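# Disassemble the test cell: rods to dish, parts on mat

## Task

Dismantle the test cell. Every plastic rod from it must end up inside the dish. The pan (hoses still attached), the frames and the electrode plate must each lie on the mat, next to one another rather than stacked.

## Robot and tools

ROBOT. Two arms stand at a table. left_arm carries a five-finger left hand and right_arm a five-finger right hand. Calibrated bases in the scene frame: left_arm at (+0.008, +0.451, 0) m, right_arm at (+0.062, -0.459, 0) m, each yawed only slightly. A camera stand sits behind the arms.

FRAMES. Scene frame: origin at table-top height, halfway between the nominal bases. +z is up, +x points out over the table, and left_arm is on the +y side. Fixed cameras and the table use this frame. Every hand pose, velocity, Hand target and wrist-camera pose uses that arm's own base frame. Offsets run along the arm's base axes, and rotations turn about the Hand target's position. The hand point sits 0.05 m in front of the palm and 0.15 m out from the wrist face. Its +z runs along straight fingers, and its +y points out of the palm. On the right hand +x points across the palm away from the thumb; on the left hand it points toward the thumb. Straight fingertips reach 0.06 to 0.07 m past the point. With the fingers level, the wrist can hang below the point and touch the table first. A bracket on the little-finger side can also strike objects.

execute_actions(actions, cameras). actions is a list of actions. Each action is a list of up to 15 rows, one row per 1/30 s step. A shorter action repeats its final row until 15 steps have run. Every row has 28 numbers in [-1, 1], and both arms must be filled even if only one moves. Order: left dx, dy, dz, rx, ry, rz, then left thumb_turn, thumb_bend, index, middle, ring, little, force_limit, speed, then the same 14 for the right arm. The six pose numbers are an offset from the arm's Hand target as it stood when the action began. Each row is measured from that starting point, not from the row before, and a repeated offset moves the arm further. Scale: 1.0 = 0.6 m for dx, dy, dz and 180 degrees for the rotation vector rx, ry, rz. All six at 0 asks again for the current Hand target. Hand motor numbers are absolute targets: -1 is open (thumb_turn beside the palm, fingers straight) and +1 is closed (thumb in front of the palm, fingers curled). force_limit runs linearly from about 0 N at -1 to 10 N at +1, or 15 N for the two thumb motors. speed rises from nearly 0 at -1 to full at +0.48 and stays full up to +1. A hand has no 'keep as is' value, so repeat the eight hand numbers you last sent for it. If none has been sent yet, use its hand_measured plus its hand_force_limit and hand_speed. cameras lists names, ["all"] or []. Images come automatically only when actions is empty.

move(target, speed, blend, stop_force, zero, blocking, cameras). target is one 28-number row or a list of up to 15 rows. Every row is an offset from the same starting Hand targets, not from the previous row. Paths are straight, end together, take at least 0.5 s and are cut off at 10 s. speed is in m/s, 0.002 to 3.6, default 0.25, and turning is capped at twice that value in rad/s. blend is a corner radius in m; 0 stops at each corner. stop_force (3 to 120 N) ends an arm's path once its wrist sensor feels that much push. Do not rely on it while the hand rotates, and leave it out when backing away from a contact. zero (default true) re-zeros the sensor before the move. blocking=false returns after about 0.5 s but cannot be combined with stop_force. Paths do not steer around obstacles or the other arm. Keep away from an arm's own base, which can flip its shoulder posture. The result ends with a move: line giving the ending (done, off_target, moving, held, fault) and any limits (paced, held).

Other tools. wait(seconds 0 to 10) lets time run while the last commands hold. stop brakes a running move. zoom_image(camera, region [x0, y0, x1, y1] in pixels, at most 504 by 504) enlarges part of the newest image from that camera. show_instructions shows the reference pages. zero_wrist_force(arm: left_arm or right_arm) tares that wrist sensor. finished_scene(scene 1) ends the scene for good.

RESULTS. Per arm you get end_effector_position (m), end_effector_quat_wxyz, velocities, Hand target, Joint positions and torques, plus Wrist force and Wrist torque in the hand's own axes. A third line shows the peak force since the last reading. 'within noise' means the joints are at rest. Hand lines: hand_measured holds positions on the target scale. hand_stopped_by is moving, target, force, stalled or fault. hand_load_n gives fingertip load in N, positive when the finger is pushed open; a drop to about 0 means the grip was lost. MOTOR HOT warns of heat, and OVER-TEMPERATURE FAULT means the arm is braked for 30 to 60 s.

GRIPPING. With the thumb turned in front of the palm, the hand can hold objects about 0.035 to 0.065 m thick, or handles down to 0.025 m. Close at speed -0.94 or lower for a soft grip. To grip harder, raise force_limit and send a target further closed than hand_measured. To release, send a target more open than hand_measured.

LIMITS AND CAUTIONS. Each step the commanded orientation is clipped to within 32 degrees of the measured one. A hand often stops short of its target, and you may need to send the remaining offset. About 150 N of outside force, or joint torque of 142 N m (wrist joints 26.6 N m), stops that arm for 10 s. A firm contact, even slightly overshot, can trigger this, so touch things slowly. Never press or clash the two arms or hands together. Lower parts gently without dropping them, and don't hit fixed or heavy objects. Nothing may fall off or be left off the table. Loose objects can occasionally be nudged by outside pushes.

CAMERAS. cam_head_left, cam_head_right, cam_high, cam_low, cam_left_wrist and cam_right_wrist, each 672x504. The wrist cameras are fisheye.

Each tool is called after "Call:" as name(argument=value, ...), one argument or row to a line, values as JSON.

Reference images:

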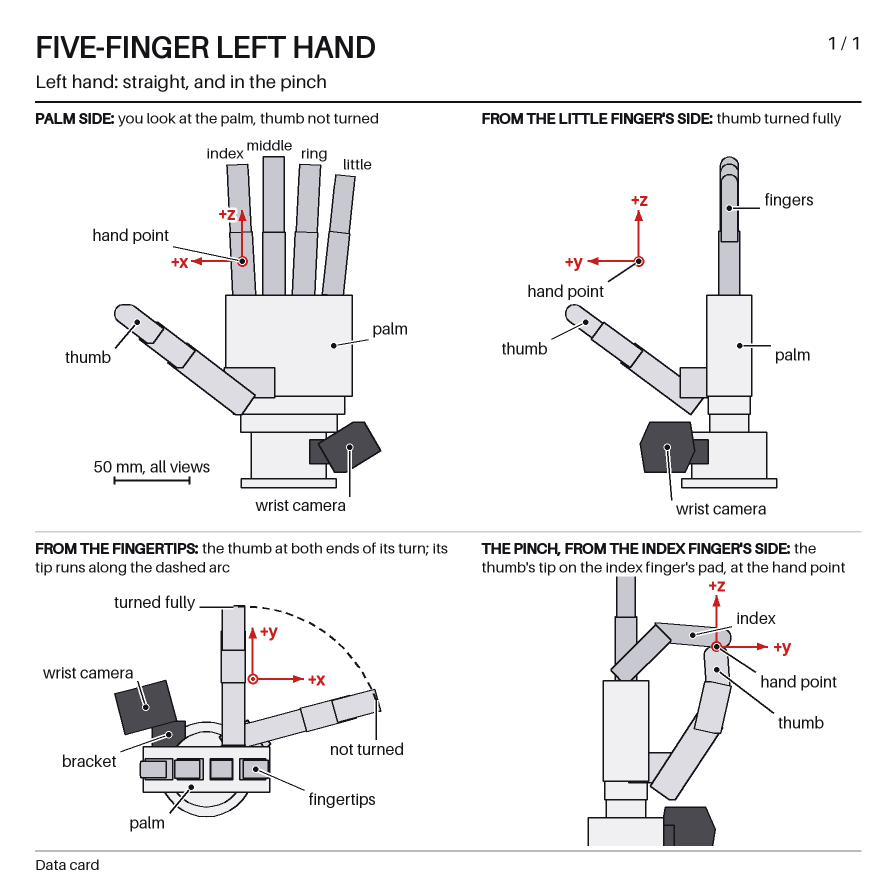

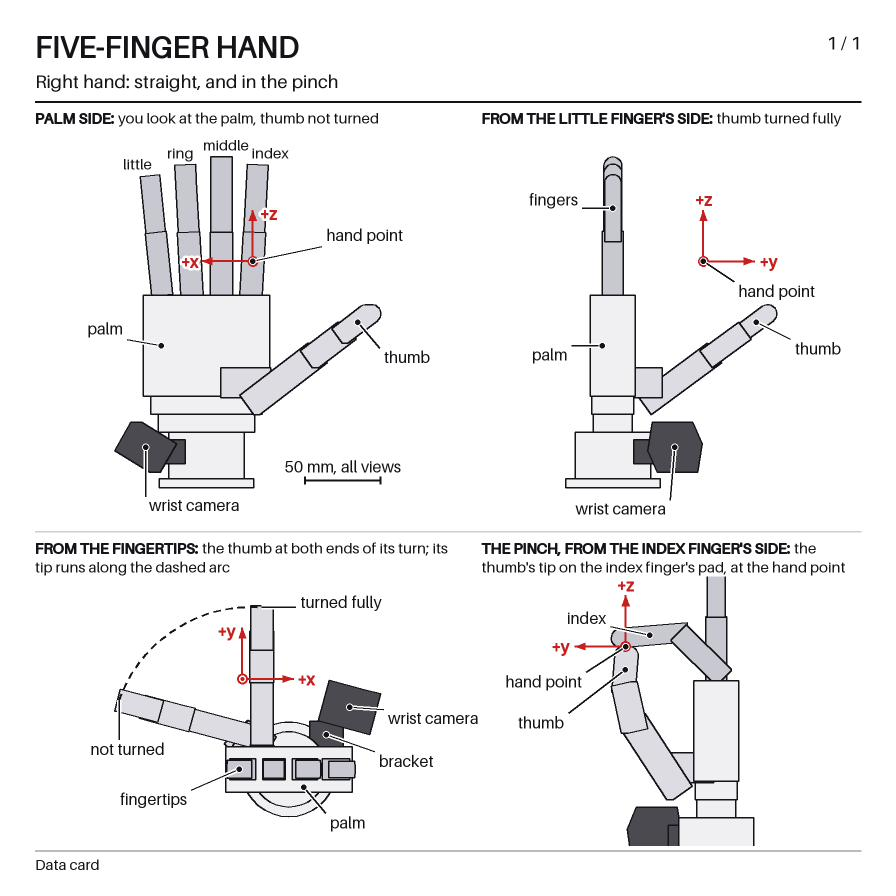

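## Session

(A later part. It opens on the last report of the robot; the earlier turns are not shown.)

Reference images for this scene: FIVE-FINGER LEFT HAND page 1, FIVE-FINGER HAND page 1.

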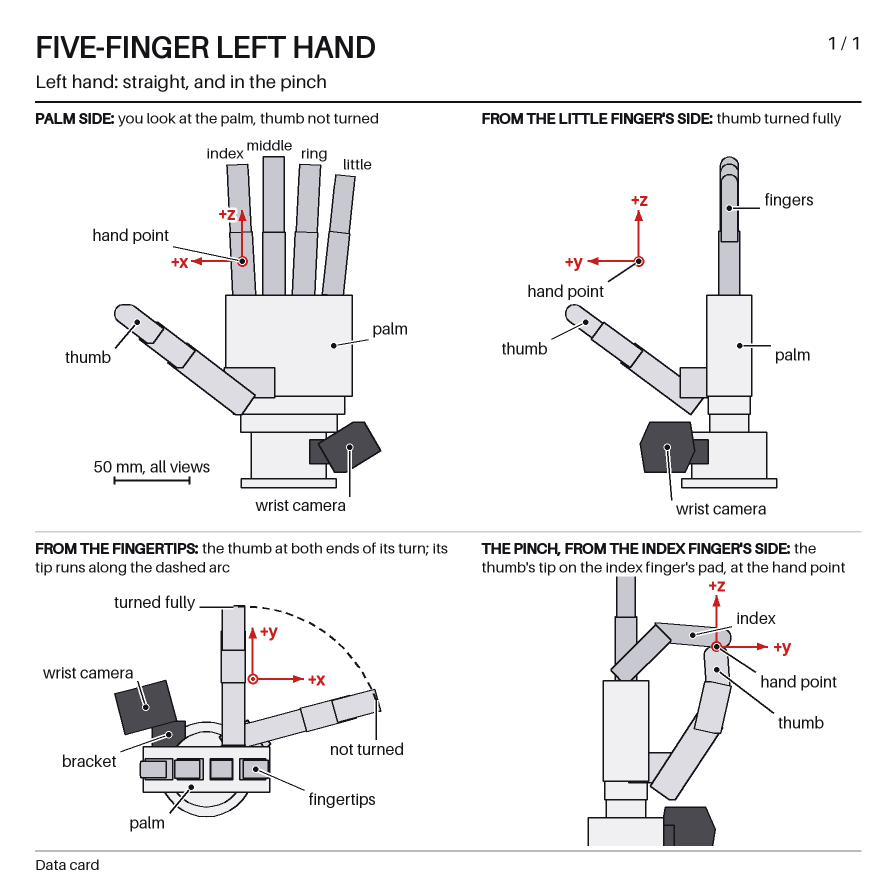

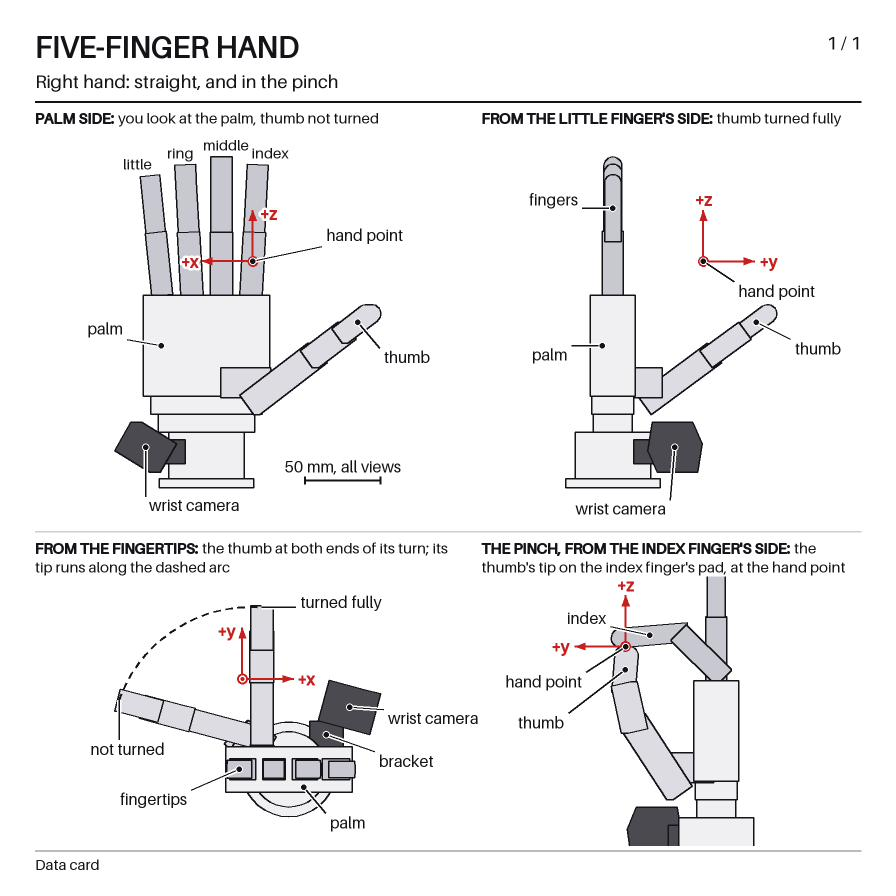

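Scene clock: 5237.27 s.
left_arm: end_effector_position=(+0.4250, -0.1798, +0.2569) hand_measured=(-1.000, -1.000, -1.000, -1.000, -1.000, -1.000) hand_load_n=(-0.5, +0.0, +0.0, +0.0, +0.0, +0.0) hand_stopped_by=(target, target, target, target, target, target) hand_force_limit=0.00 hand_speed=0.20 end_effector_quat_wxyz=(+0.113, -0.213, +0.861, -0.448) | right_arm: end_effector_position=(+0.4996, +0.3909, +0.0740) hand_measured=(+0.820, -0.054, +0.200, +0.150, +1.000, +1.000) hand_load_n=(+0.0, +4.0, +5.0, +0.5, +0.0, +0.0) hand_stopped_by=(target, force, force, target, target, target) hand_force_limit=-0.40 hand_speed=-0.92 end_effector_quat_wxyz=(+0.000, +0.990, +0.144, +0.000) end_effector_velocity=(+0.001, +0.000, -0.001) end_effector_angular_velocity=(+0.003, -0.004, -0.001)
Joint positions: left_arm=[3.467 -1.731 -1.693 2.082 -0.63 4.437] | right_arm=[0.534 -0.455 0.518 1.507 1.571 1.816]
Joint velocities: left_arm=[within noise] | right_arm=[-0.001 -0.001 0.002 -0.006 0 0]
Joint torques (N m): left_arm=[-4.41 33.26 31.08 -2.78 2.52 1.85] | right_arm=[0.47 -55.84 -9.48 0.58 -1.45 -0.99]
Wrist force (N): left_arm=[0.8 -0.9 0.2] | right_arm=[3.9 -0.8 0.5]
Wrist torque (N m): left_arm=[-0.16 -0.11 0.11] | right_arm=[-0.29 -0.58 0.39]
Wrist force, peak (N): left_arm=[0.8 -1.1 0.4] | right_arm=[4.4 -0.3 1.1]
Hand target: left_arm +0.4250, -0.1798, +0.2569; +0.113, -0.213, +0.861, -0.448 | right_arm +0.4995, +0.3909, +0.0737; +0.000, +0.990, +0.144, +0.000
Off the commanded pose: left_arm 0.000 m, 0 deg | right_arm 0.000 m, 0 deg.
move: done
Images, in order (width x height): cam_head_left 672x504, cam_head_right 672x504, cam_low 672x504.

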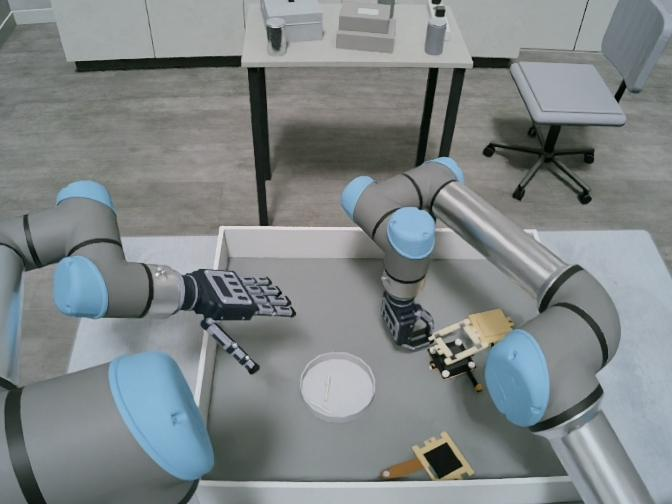

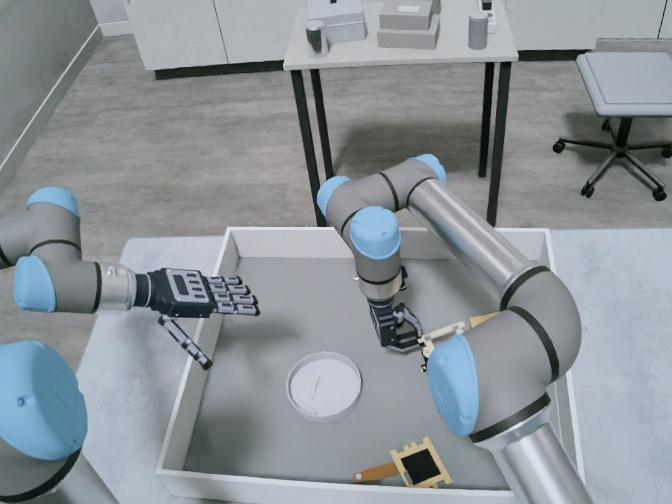

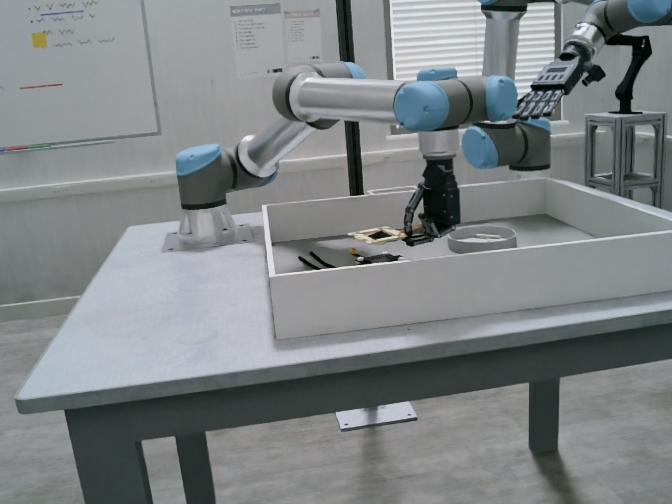

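Call:
move(
  target=[
    [0,0,0,0,0,0,-1,-1,-1,-1,-1,-1,0,0.2,0.0,0.0,0.08,0,0,0,0.82,0.0,0.22,0.15,1,1,-0.4,-0.92],
    [0,0,0,0,0,0,-1,-1,-1,-1,-1,-1,0,0.2,-0.3048,-0.1935,0.08,0,0,-0.137,0.82,0.0,0.22,0.15,1,1,-0.4,-0.92],
  ],
  cameras=["cam_low","cam_head_left","cam_right_wrist"],
  speed=[0.08,0.12],
)

Call:
zoom_image(
  camera="cam_head_left",
  region=[400, 340, 530, 480],
)

Scene clock: 5286.10 s.
left_arm: end_effector_position=(+0.4250, -0.1798, +0.2569) hand_measured=(-1.000, -1.000, -1.000, -1.000, -1.000, -1.000) hand_load_n=(+0.0, +0.0, +0.0, +0.0, +0.0, +0.0) hand_stopped_by=(target, target, target, target, target, target) hand_force_limit=0.00 hand_speed=0.20 end_effector_quat_wxyz=(+0.113, -0.213, +0.861, -0.448) | right_arm: end_effector_position=(+0.3167, +0.2748, +0.1218) hand_measured=(+0.820, -0.054, +0.200, +0.150, +1.000, +1.000) hand_load_n=(+0.0, +4.0, +5.5, +0.0, +0.0, +0.0) hand_stopped_by=(target, force, force, target, target, target) hand_force_limit=-0.40 hand_speed=-0.92 end_effector_quat_wxyz=(+0.000, +0.997, -0.071, +0.000)
Joint positions: left_arm=[3.467 -1.731 -1.693 2.082 -0.63 4.437] | right_arm=[0.47 -1.058 1.48 1.149 1.571 2.183]
Joint torques (N m): left_arm=[-4.22 32.26 30.72 -2.48 2.44 2.08] | right_arm=[7.72 -41.65 -8.49 2.63 -2.2 0.67]
Wrist force (N): left_arm=[0.4 -1.0 0.0] | right_arm=[4.1 -0.1 0.6]
Wrist torque (N m): left_arm=[-0.16 -0.07 0.10] | right_arm=[-0.17 -0.61 0.37]
Wrist force, peak (N): left_arm=[0.4 -1.4 0.4] | right_arm=[4.9 -0.7 0.5]
Hand target: left_arm +0.4250, -0.1798, +0.2569; +0.113, -0.213, +0.861, -0.448 | right_arm +0.3166, +0.2748, +0.1217; +0.000, +0.997, -0.071, +0.000
Off the commanded pose: left_arm 0.000 m, 0 deg | right_arm 0.000 m, 0 deg.
move: done
camera_calibration:
cam_right_wrist: T_world_to_cam=[[0.123165, -0.992078, 0.0247359, 0.230152], [-0.829264, -0.0891965, 0.551693, 0.210887], [-0.545116, -0.0884619, -0.83368, 0.413895], [0, 0, 0, 1]] pos_world=[0.372156, 0.283753, 0.223018]
Images, in order (width x height): cam_head_left 672x504, cam_low 672x504, cam_right_wrist 672x504.

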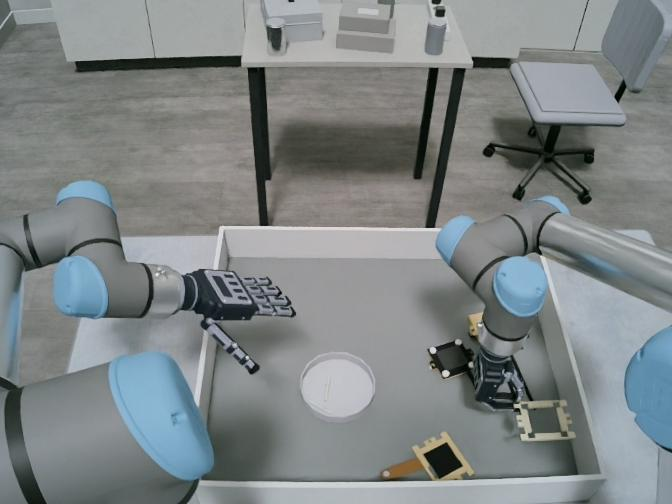

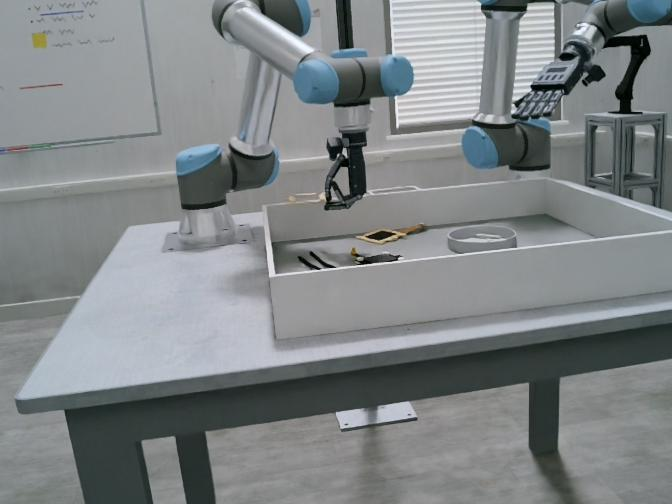

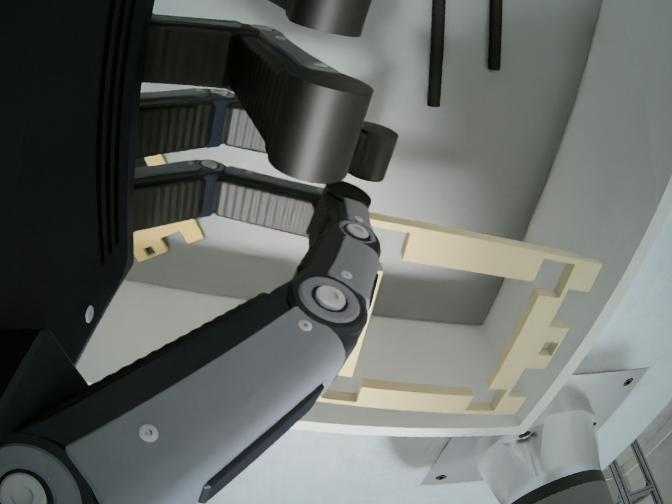

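Scaled by 3.600 from the camera's 672x504 image, which has a finer 960x720 frame.

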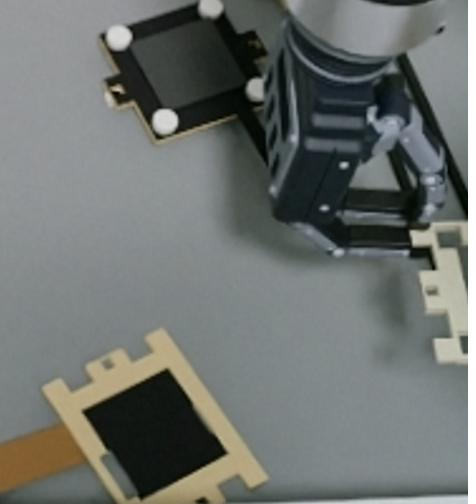

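Call:
move(
  target=[
    [0,0,0,0,0,0,-1,-1,-1,-1,-1,-1,0,0.2,0.0,0.02,-0.09,0,0,0,0.82,0.0,0.22,0.15,1,1,-0.4,-0.92],
    [0,0,0,0,0,0,-1,-1,-1,-1,-1,-1,0,0.2,0.0,0.02,-0.137,0,0,0,0.82,0.0,0.22,0.15,1,1,-0.4,-0.92],
  ],
  cameras=["cam_low","cam_head_left","cam_right_wrist"],
  speed=[0.08,0.02],
  stop_force=3.5,
)

Call:
zoom_image(
  camera="cam_head_left",
  region=[460, 370, 610, 480],
)

Call:
zoom_image(
  camera="cam_low",
  region=[270, 190, 400, 280],
)

Scene clock: 5308.47 s.
left_arm: end_effector_position=(+0.4250, -0.1798, +0.2569) hand_measured=(-1.000, -1.000, -1.000, -1.000, -1.000, -1.000) hand_load_n=(-0.5, +0.0, +0.0, +0.0, +0.0, +0.0) hand_stopped_by=(target, target, target, target, target, target) hand_force_limit=0.00 hand_speed=0.20 end_effector_quat_wxyz=(+0.113, -0.213, +0.861, -0.448) | right_arm: end_effector_position=(+0.3166, +0.2868, +0.0395) hand_measured=(+0.820, -0.054, +0.200, +0.150, +1.000, +1.000) hand_load_n=(+0.0, +3.5, +5.0, +0.5, +0.0, +0.0) hand_stopped_by=(target, force, force, target, target, target) hand_force_limit=-0.40 hand_speed=-0.92 end_effector_quat_wxyz=(+0.000, +0.997, -0.071, +0.000)
Joint positions: left_arm=[3.467 -1.731 -1.693 2.082 -0.63 4.437] | right_arm=[0.492 -0.946 1.534 0.983 1.571 2.205]
Joint torques (N m): left_arm=[-4.32 32.81 31.32 -2.2 2.38 1.97] | right_arm=[-6.5 -54.08 -26.64 3.73 -0.01 -1.38]
Wrist force (N): left_arm=[0.4 -0.7 0.4] | right_arm=[3.9 -0.3 0.4]
Wrist torque (N m): left_arm=[-0.14 -0.05 0.09] | right_arm=[-0.17 -0.61 0.28]
Wrist force, peak (N): left_arm=[0.8 -1.2 0.2] | right_arm=[4.3 -0.2 1.0]
Hand target: left_arm +0.4250, -0.1798, +0.2569; +0.113, -0.213, +0.861, -0.448 | right_arm +0.3166, +0.2868, +0.0395; +0.000, +0.997, -0.071, +0.000
Off the commanded pose: left_arm 0.000 m, 0 deg | right_arm 0.000 m, 0 deg.
move: done
camera_calibration:
cam_right_wrist: T_world_to_cam=[[0.123176, -0.992077, 0.0247307, 0.244101], [-0.829233, -0.0892039, 0.551739, 0.257263], [-0.545161, -0.0884688, -0.83365, 0.346305], [0, 0, 0, 1]] pos_world=[0.372056, 0.295753, 0.140719]
Images, in order (width x height): cam_head_left 672x504, cam_low 672x504, cam_right_wrist 672x504.

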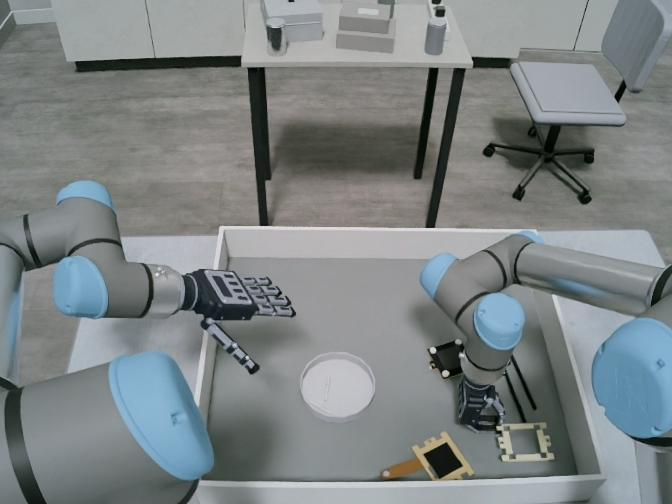

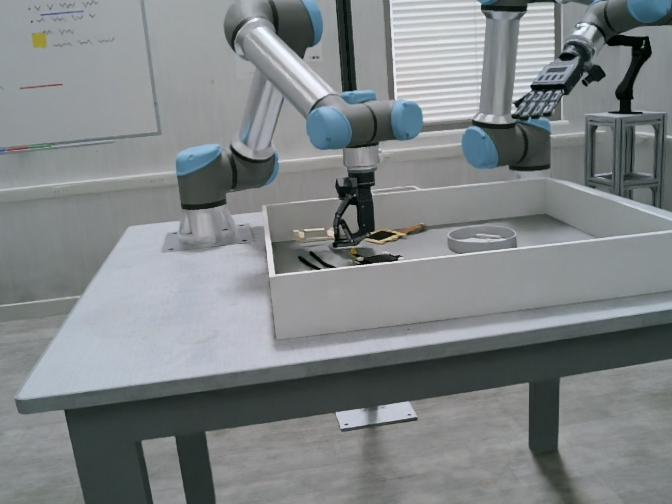

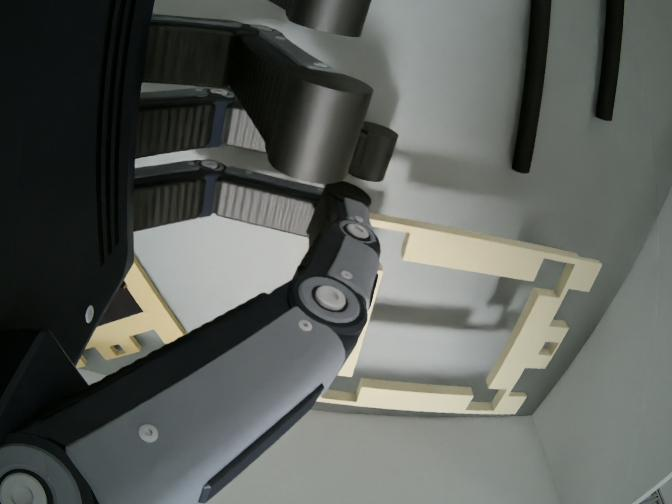

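Scaled by 3.360 from the camera's 672x504 image, which has a finer 960x720 frame.

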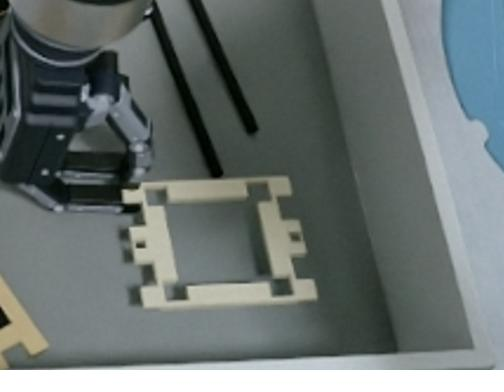

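Scaled by 3.877 from the camera's 672x504 image, which has a finer 960x720 frame.

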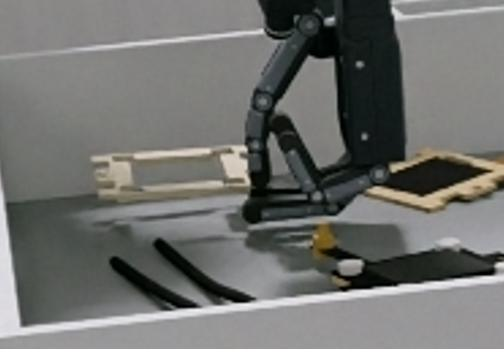

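Call:
move(
  target=[
    [0,0,0,0,0,0,-1,-1,-1,-1,-1,-1,0,0.2,0.0,0.0,0.012,0.05,0,0,0.82,0.0,0.22,0.15,1,1,-0.4,-0.92],
    [0,0,0,0,0,0,-1,-1,-1,-1,-1,-1,0,0.2,0.0,0.0,-0.01,0.05,0,0,0.82,0.0,0.22,0.15,1,1,-0.4,-0.92],
  ],
  cameras=["cam_low","cam_head_left","cam_right_wrist"],
  speed=[0.05,0.01],
  stop_force=4,
)

Call:
zoom_image(
  camera="cam_head_left",
  region=[460, 370, 610, 480],
)

Call:
zoom_image(
  camera="cam_low",
  region=[270, 190, 400, 280],
)

Scene clock: 5339.10 s.
left_arm: end_effector_position=(+0.4250, -0.1798, +0.2569) hand_measured=(-1.000, -1.000, -1.000, -1.000, -1.000, -1.000) hand_load_n=(-0.5, +0.0, +0.0, +0.0, +0.0, +0.0) hand_stopped_by=(target, target, target, target, target, target) hand_force_limit=0.00 hand_speed=0.20 end_effector_quat_wxyz=(+0.113, -0.213, +0.861, -0.448) | right_arm: end_effector_position=(+0.3166, +0.2868, +0.0335) hand_measured=(+0.820, -0.054, +0.200, +0.150, +1.000, +1.000) hand_load_n=(+0.0, +3.5, +5.0, +0.0, +0.0, +0.0) hand_stopped_by=(target, force, force, target, target, target) hand_force_limit=-0.40 hand_speed=-0.92 end_effector_quat_wxyz=(-0.078, +0.994, -0.071, -0.006)
Joint positions: left_arm=[3.467 -1.731 -1.693 2.082 -0.63 4.437] | right_arm=[0.415 -1.008 1.624 0.892 1.427 2.132]
Joint torques (N m): left_arm=[-4.58 32.56 31.04 -1.95 2.46 1.99] | right_arm=[7.25 -51.62 -26.92 3.54 1.85 1.64]
Wrist force (N): left_arm=[0.7 -0.7 0.4] | right_arm=[4.0 0.1 0.7]
Wrist torque (N m): left_arm=[-0.14 -0.09 0.11] | right_arm=[-0.15 -0.65 0.36]
Wrist force, peak (N): left_arm=[0.8 -1.1 0.4] | right_arm=[4.5 -0.2 0.6]
Hand target: left_arm +0.4250, -0.1798, +0.2569; +0.113, -0.213, +0.861, -0.448 | right_arm +0.3166, +0.2868, +0.0335; -0.078, +0.994, -0.071, -0.006
Off the commanded pose: left_arm 0.000 m, 0 deg | right_arm 0.000 m, 0 deg.
move: done
camera_calibration:
cam_right_wrist: T_world_to_cam=[[0.123147, -0.983734, -0.130774, 0.24705], [-0.829251, -0.174394, 0.530971, 0.285715], [-0.54514, 0.0430565, -0.837238, 0.303683], [0, 0, 0, 1]] pos_world=[0.372056, 0.279783, 0.134856]
Images, in order (width x height): cam_head_left 672x504, cam_low 672x504, cam_right_wrist 672x504.

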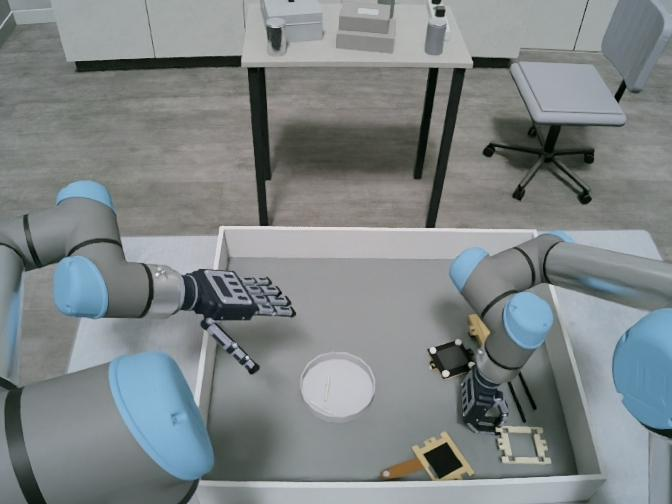

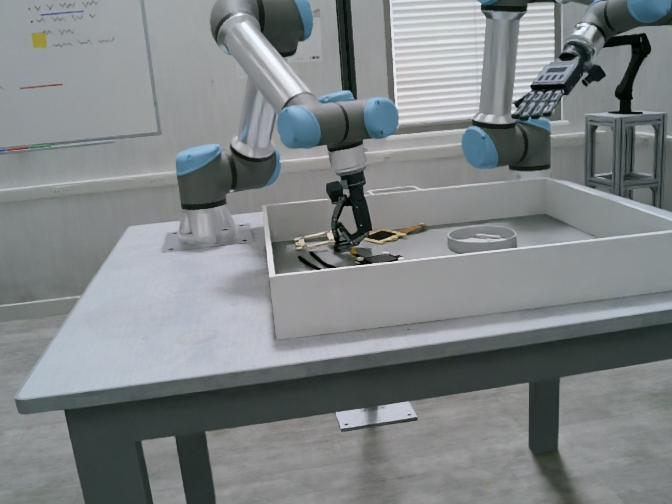

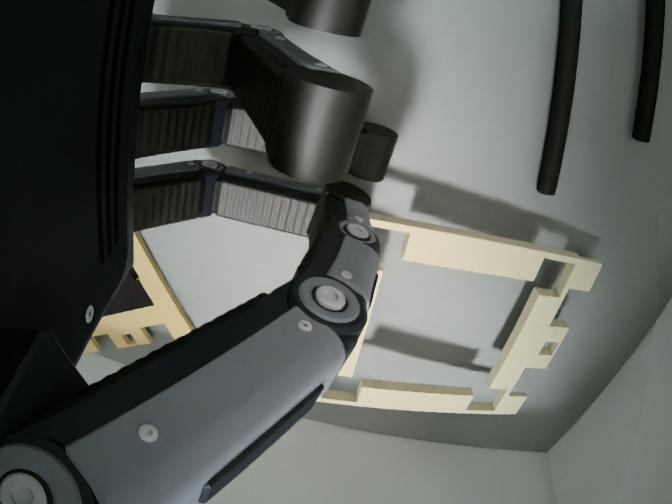

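Scaled by 3.360 from the camera's 672x504 image, which has a finer 960x720 frame.

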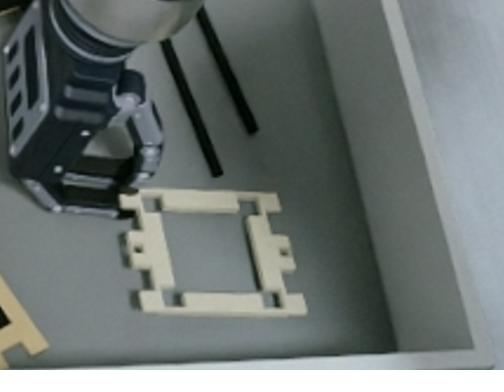

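Scaled by 3.877 from the camera's 672x504 image, which has a finer 960x720 frame.

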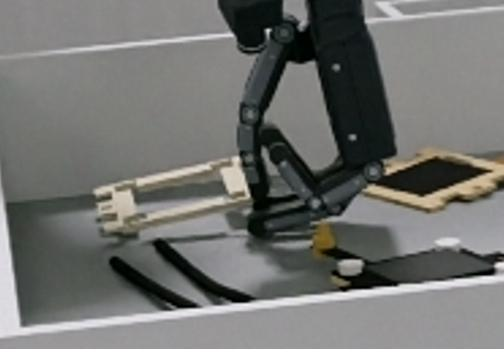

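Call:
move(
  target=[0,0,0,0,0,0,-1,-1,-1,-1,-1,-1,0,0.2,0.0,0.0,-0.01,0,0,0,0.82,0.0,0.22,0.15,1,1,-0.4,-0.92],
  cameras=["cam_low","cam_head_left"],
  speed=0.01,
  stop_force=3,
)

Call:
zoom_image(
  camera="cam_head_left",
  region=[460, 370, 610, 480],
)

Call:
zoom_image(
  camera="cam_low",
  region=[270, 190, 400, 280],
)

Scene clock: 5350.03 s.
left_arm: end_effector_position=(+0.4250, -0.1798, +0.2569) hand_measured=(-1.000, -1.000, -1.000, -1.000, -1.000, -1.000) hand_load_n=(-0.5, +0.0, +0.0, +0.0, +0.0, +0.0) hand_stopped_by=(target, target, target, target, target, target) hand_force_limit=0.00 hand_speed=0.20 end_effector_quat_wxyz=(+0.113, -0.213, +0.861, -0.448) | right_arm: end_effector_position=(+0.3167, +0.2868, +0.0302) hand_measured=(+0.820, -0.054, +0.200, +0.150, +1.000, +1.000) hand_load_n=(+0.0, +4.0, +5.0, -3.0, +0.0, +0.0) hand_stopped_by=(target, force, force, target, target, target) hand_force_limit=-0.40 hand_speed=-0.92 end_effector_quat_wxyz=(-0.078, +0.994, -0.071, -0.006)
Joint positions: left_arm=[3.467 -1.731 -1.693 2.082 -0.63 4.437] | right_arm=[0.415 -1.004 1.626 0.885 1.427 2.132]
Joint torques (N m): left_arm=[-4.9 32.46 31.08 -1.61 2.5 1.99] | right_arm=[4.24 -50.27 -25.18 3.08 1.68 1.65]
Wrist force (N): left_arm=[0.2 -0.8 0.1] | right_arm=[3.9 -1.5 -2.6]
Wrist torque (N m): left_arm=[-0.14 -0.04 0.08] | right_arm=[-0.19 -0.56 0.31]
Wrist force, peak (N): left_arm=[0.4 -1.3 0.4] | right_arm=[4.4 -4.7 -4.6]
Hand target: left_arm +0.4250, -0.1798, +0.2569; +0.113, -0.213, +0.861, -0.448 | right_arm +0.3167, +0.2868, +0.0302; -0.078, +0.994, -0.071, -0.006 (not the last commanded pose)
Off the commanded pose: left_arm 0.000 m, 0 deg | right_arm 0.003 m, 0 deg.
move: contact (right_arm)
Images, in order (width x height): cam_head_left 672x504, cam_low 672x504.

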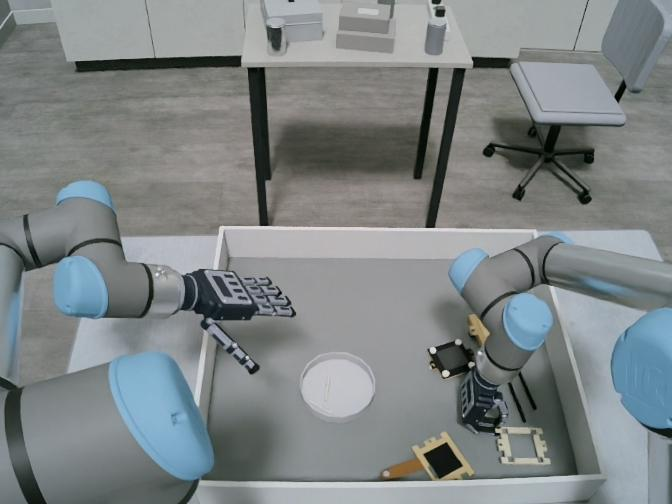

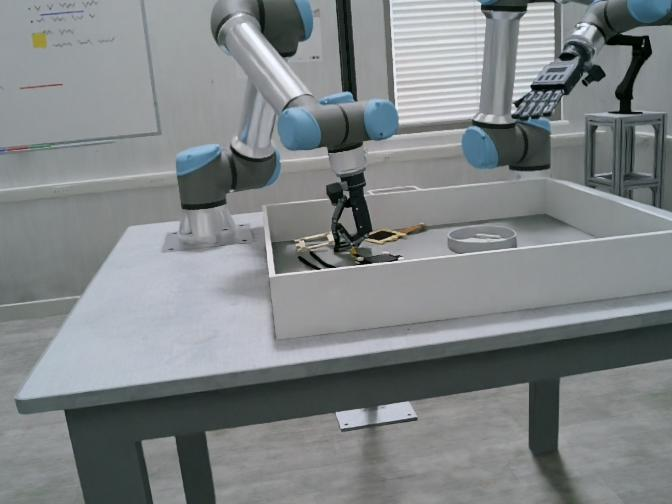

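Scaled by 3.360 from the camera's 672x504 image, which has a finer 960x720 frame.

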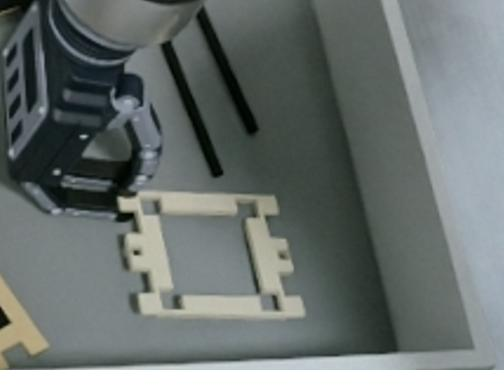

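Scaled by 3.877 from the camera's 672x504 image, which has a finer 960x720 frame.

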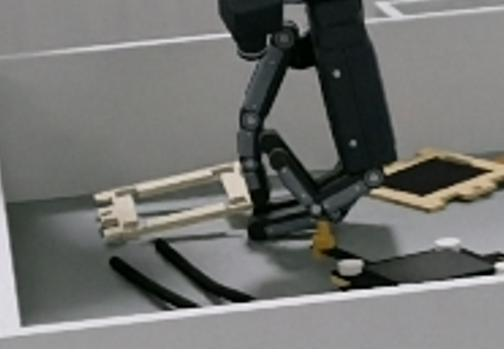

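Call:
move(
  target=[0,0,0,0,0,0,-1,-1,-1,-1,-1,-1,0,0.2,0.0,0.0,0.002,0,0,0,0.82,-0.7,0.2,0.25,1,1,-0.4,-0.7],
  cameras=[],
)

Call:
move(
  target=[
    [0,0,0,0,0,0,-1,-1,-1,-1,-1,-1,0,0.2,0.0,0.03,0,0,0,0,0.82,-0.7,0.2,0.25,1,1,-0.4,-0.7],
    [0,0,0,0,0,0,-1,-1,-1,-1,-1,-1,0,0.2,0.0,0.05,0.03,0,0,0,0.82,-0.7,0.2,0.25,1,1,-0.4,-0.7],
  ],
  cameras=["cam_low","cam_head_left"],
  speed=0.015,
)

Call:
zoom_image(
  camera="cam_head_left",
  region=[460, 370, 610, 480],
)

Call:
zoom_image(
  camera="cam_low",
  region=[270, 190, 400, 280],
)

Scene clock: 5364.13 s.
left_arm: end_effector_position=(+0.4250, -0.1798, +0.2569) hand_measured=(-1.000, -1.000, -1.000, -1.000, -1.000, -1.000) hand_load_n=(+0.0, +0.0, +0.0, +0.0, +0.0, +0.0) hand_stopped_by=(target, target, target, target, target, target) hand_force_limit=0.00 hand_speed=0.20 end_effector_quat_wxyz=(+0.113, -0.213, +0.861, -0.448) | right_arm: end_effector_position=(+0.3167, +0.2868, +0.0314) hand_measured=(+0.820, -0.700, +0.200, +0.250, +1.000, +1.000) hand_load_n=(+0.0, +0.0, +0.0, +0.0, +0.0, +0.0) hand_stopped_by=(target, target, force, target, target, target) hand_force_limit=-0.40 hand_speed=-0.70 end_effector_quat_wxyz=(-0.078, +0.994, -0.071, -0.006)
Joint positions: left_arm=[3.467 -1.731 -1.693 2.082 -0.63 4.437] | right_arm=[0.415 -1.005 1.625 0.887 1.427 2.132]
Joint torques (N m): left_arm=[-4.55 32.51 30.71 -1.41 2.43 1.86] | right_arm=[-6.54 -43.3 -21.34 1 1.59 1.38]
Wrist force (N): left_arm=[0.2 -0.7 0.2] | right_arm=[4.1 -0.2 0.5]
Wrist torque (N m): left_arm=[-0.14 -0.03 0.08] | right_arm=[-0.19 -0.65 0.36]
Wrist force, peak (N): left_arm=[0.7 -1.2 0.5] | right_arm=[4.3 -1.7 -2.8]
Hand target: left_arm +0.4250, -0.1798, +0.2569; +0.113, -0.213, +0.861, -0.448 | right_arm +0.3167, +0.2868, +0.0314; -0.078, +0.994, -0.071, -0.006
Off the commanded pose: left_arm 0.000 m, 0 deg | right_arm 0.000 m, 0 deg.
move: done
No camera images: "cameras" was empty.

Scene clock: 5367.17 s.
left_arm: end_effector_position=(+0.4250, -0.1798, +0.2569) hand_measured=(-1.000, -1.000, -1.000, -1.000, -1.000, -1.000) hand_load_n=(+0.0, +0.0, +0.0, +0.0, +0.0, +0.0) hand_stopped_by=(target, target, target, target, target, target) hand_force_limit=0.00 hand_speed=0.20 end_effector_quat_wxyz=(+0.113, -0.213, +0.861, -0.448) | right_arm: end_effector_position=(+0.3167, +0.3169, +0.0495) hand_measured=(+0.820, -0.700, +0.200, +0.250, +1.000, +1.000) hand_load_n=(-0.5, +0.0, +0.5, +0.0, +0.0, +0.0) hand_stopped_by=(target, target, force, target, target, target) hand_force_limit=-0.40 hand_speed=-0.70 end_effector_quat_wxyz=(-0.078, +0.994, -0.071, -0.006)
Joint positions: left_arm=[3.467 -1.731 -1.693 2.082 -0.63 4.437] | right_arm=[0.474 -0.989 1.54 0.948 1.431 2.192]
Joint torques (N m): left_arm=[-4.09 32.84 30.25 -1.34 2.5 2.07] | right_arm=[-4.42 -49.04 -6.96 0.95 1.89 -0.32]
Wrist force (N): left_arm=[0.5 -0.8 0.3] | right_arm=[3.9 0.1 0.7]
Wrist torque (N m): left_arm=[-0.16 -0.06 0.10] | right_arm=[-0.14 -0.64 0.28]
Wrist force, peak (N): left_arm=[0.7 -1.3 0.2] | right_arm=[4.4 -0.3 0.4]
Hand target: left_arm +0.4250, -0.1798, +0.2569; +0.113, -0.213, +0.861, -0.448 | right_arm +0.3167, +0.3168, +0.0494; -0.078, +0.994, -0.071, -0.006
Off the commanded pose: left_arm 0.000 m, 0 deg | right_arm 0.000 m, 0 deg.
move: done
Images, in order (width x height): cam_head_left 672x504, cam_low 672x504.

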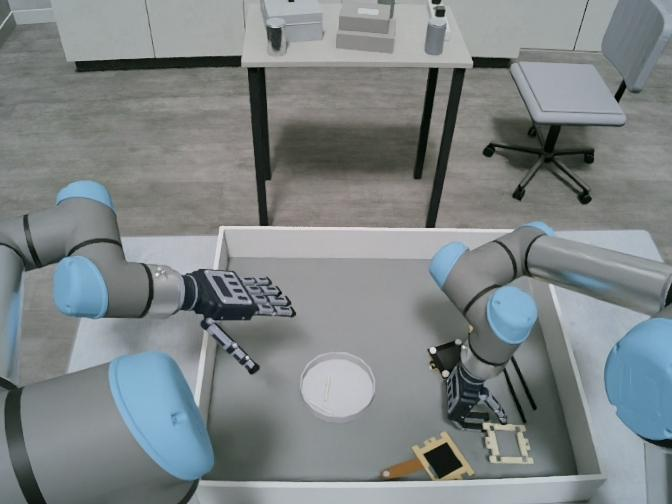

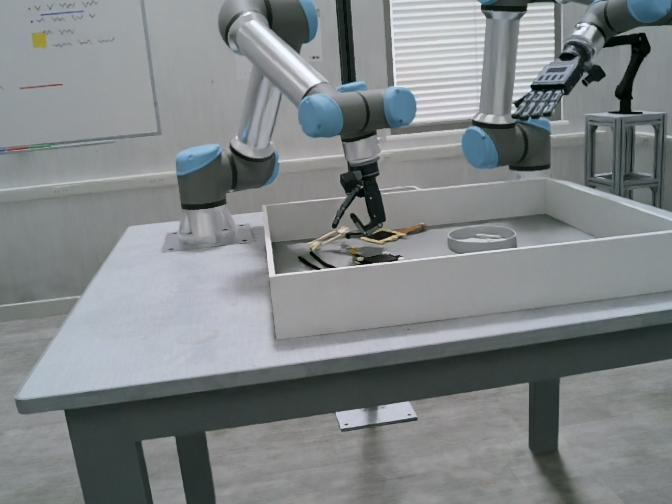

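Scaled by 3.360 from the camera's 672x504 image, which has a finer 960x720 frame.

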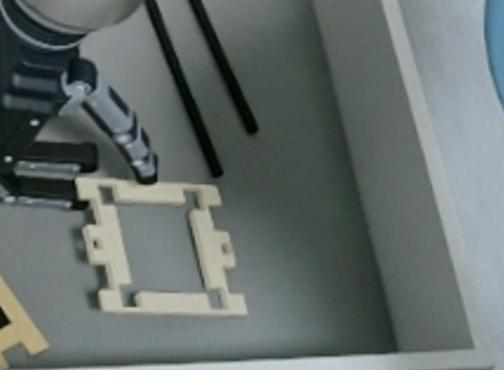

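Scaled by 3.877 from the camera's 672x504 image, which has a finer 960x720 frame.

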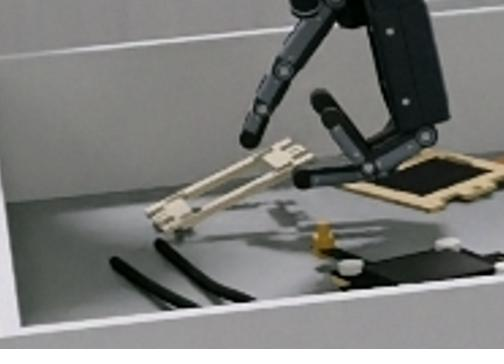

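Call:
move(
  target=[0,0,0.0,0,0,0,-1,-1,-1,-1,-1,-1,0,0.2,0.0,0.0,0.003,0,0,0,0.82,-0.9,-0.15,0.25,1,1,-0.4,-0.75],
  cameras=["cam_low"],
)

Call:
zoom_image(
  camera="cam_low",
  region=[270, 190, 400, 280],
)

Scene clock: 5382.83 s.
left_arm: end_effector_position=(+0.4250, -0.1798, +0.2569) hand_measured=(-1.000, -1.000, -1.000, -1.000, -1.000, -1.000) hand_load_n=(+0.0, +0.0, +0.0, +0.0, +0.0, +0.0) hand_stopped_by=(target, target, target, target, target, target) hand_force_limit=0.00 hand_speed=0.20 end_effector_quat_wxyz=(+0.113, -0.213, +0.861, -0.448) | right_arm: end_effector_position=(+0.3166, +0.3168, +0.0512) hand_measured=(+0.820, -0.900, -0.150, +0.250, +1.000, +1.000) hand_load_n=(+0.0, +0.0, +0.0, +0.5, +0.0, +0.0) hand_stopped_by=(target, target, target, target, target, target) hand_force_limit=-0.40 hand_speed=-0.75 end_effector_quat_wxyz=(-0.078, +0.994, -0.071, -0.006)
Joint positions: left_arm=[3.467 -1.731 -1.693 2.082 -0.63 4.437] | right_arm=[0.474 -0.991 1.539 0.952 1.431 2.192]
Joint torques (N m): left_arm=[-4.25 32.66 29.83 -1.04 2.48 1.91] | right_arm=[-6.91 -51.72 -26.63 2.18 -0.97 -1.4]
Wrist force (N): left_arm=[0.5 -0.8 0.1] | right_arm=[4.2 -0.1 0.2]
Wrist torque (N m): left_arm=[-0.13 -0.07 0.10] | right_arm=[-0.15 -0.66 0.29]
Wrist force, peak (N): left_arm=[0.5 -1.4 0.2] | right_arm=[4.4 0.2 0.4]
Hand target: left_arm +0.4250, -0.1798, +0.2569; +0.113, -0.213, +0.861, -0.448 | right_arm +0.3167, +0.3168, +0.0512; -0.078, +0.994, -0.071, -0.006
Off the commanded pose: left_arm 0.000 m, 0 deg | right_arm 0.000 m, 0 deg.
move: done
Images, in order (width x height): cam_low 672x504.

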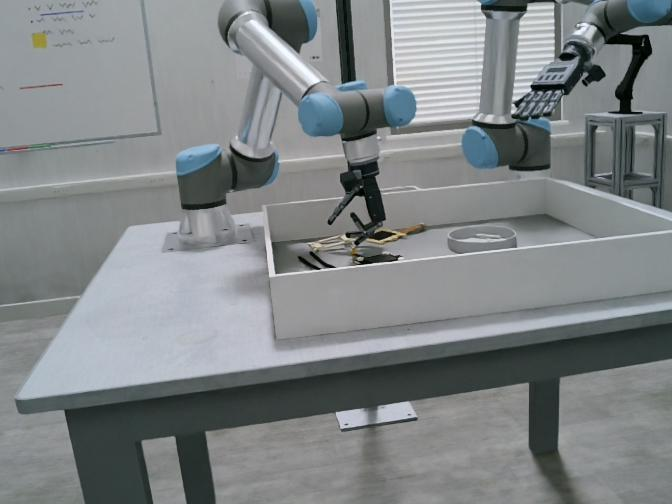

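Scaled by 3.877 from the camera's 672x504 image, which has a finer 960x720 frame.

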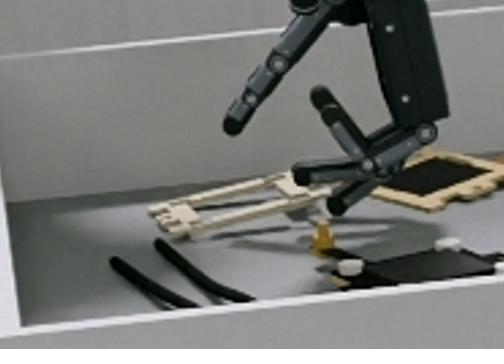

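Call:
move(
  target=[0,0,0.0,0,0,0,-1,-1,-1,-1,-1,-1,0,0.2,0.0,0.0,0.0125,0,0,0,0.82,-0.9,-0.3,0.25,1,1,-0.4,-0.75],
  cameras=[],
)

Call:
move(
  target=[0,0,0.0,0,0,0,-1,-1,-1,-1,-1,-1,0,0.2,0.0,0.0,0.02,0,0,0,0.82,-0.9,-0.5,0.25,1,1,-0.4,-0.7],
  cameras=["cam_low"],
)

Call:
zoom_image(
  camera="cam_low",
  region=[270, 190, 400, 280],
)

Scene clock: 5394.40 s.
left_arm: end_effector_position=(+0.4250, -0.1798, +0.2569) hand_measured=(-1.000, -1.000, -1.000, -1.000, -1.000, -1.000) hand_load_n=(+0.0, +0.0, +0.0, -0.5, +0.0, +0.0) hand_stopped_by=(target, target, target, target, target, target) hand_force_limit=0.00 hand_speed=0.20 end_effector_quat_wxyz=(+0.113, -0.213, +0.861, -0.448) | right_arm: end_effector_position=(+0.3167, +0.3168, +0.0588) hand_measured=(+0.820, -0.900, -0.300, +0.250, +1.000, +1.000) hand_load_n=(+0.0, +0.0, +0.5, +0.0, +0.0, +0.0) hand_stopped_by=(target, target, target, target, target, target) hand_force_limit=-0.40 hand_speed=-0.75 end_effector_quat_wxyz=(-0.078, +0.994, -0.071, -0.006)
Joint positions: left_arm=[3.467 -1.731 -1.693 2.082 -0.63 4.437] | right_arm=[0.474 -1.001 1.531 0.968 1.431 2.192]
Joint torques (N m): left_arm=[-4.28 32.44 31.18 -1.01 2.44 1.96] | right_arm=[-5.71 -41.78 -19.92 0.94 -1.78 -1.29]
Wrist force (N): left_arm=[0.4 -0.8 0.3] | right_arm=[4.2 0.0 0.5]
Wrist torque (N m): left_arm=[-0.16 -0.06 0.09] | right_arm=[-0.15 -0.67 0.30]
Wrist force, peak (N): left_arm=[0.6 -1.4 0.4] | right_arm=[4.1 0.9 -1.7]
Hand target: left_arm +0.4250, -0.1798, +0.2569; +0.113, -0.213, +0.861, -0.448 | right_arm +0.3167, +0.3168, +0.0587; -0.078, +0.994, -0.071, -0.006
Off the commanded pose: left_arm 0.000 m, 0 deg | right_arm 0.000 m, 0 deg.
move: done
No camera images: "cameras" was empty.

Scene clock: 5395.10 s.
left_arm: end_effector_position=(+0.4250, -0.1798, +0.2569) hand_measured=(-1.000, -1.000, -1.000, -1.000, -1.000, -1.000) hand_load_n=(+0.0, +0.0, +0.0, +0.0, +0.0, +0.0) hand_stopped_by=(target, target, target, target, target, target) hand_force_limit=0.00 hand_speed=0.20 end_effector_quat_wxyz=(+0.113, -0.213, +0.861, -0.448) | right_arm: end_effector_position=(+0.3167, +0.3168, +0.0709) hand_measured=(+0.820, -0.900, -0.500, +0.250, +1.000, +1.000) hand_load_n=(+0.0, +0.0, +0.0, +0.0, +0.0, +0.0) hand_stopped_by=(target, target, target, target, target, target) hand_force_limit=-0.40 hand_speed=-0.70 end_effector_quat_wxyz=(-0.078, +0.994, -0.071, -0.006)
Joint positions: left_arm=[3.467 -1.731 -1.693 2.082 -0.63 4.437] | right_arm=[0.474 -1.015 1.519 0.994 1.431 2.192]
Joint torques (N m): left_arm=[-4.44 32.58 31.82 -1.09 2.37 1.96] | right_arm=[-5.18 -34.51 -14.92 0.67 -1.89 -1.18]
Wrist force (N): left_arm=[0.6 -0.9 0.3] | right_arm=[3.8 -0.2 0.5]
Wrist torque (N m): left_arm=[-0.17 -0.08 0.11] | right_arm=[-0.19 -0.59 0.27]
Wrist force, peak (N): left_arm=[0.5 -1.2 0.5] | right_arm=[4.3 -0.3 0.7]
Hand target: left_arm +0.4250, -0.1798, +0.2569; +0.113, -0.213, +0.861, -0.448 | right_arm +0.3167, +0.3168, +0.0707; -0.078, +0.994, -0.071, -0.006
Off the commanded pose: left_arm 0.000 m, 0 deg | right_arm 0.000 m, 0 deg.
move: done
Images, in order (width x height): cam_low 672x504.

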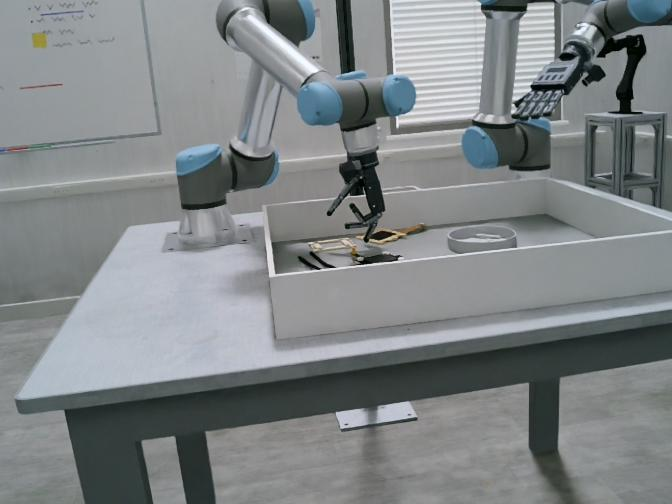

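Scaled by 3.877 from the camera's 672x504 image, which has a finer 960x720 frame.

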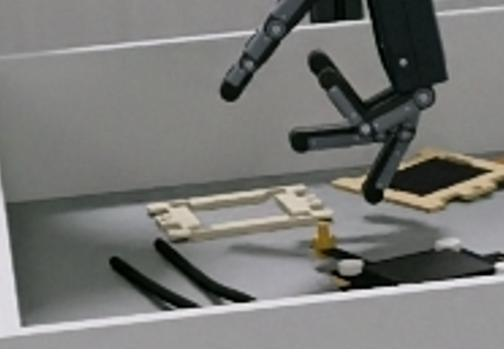

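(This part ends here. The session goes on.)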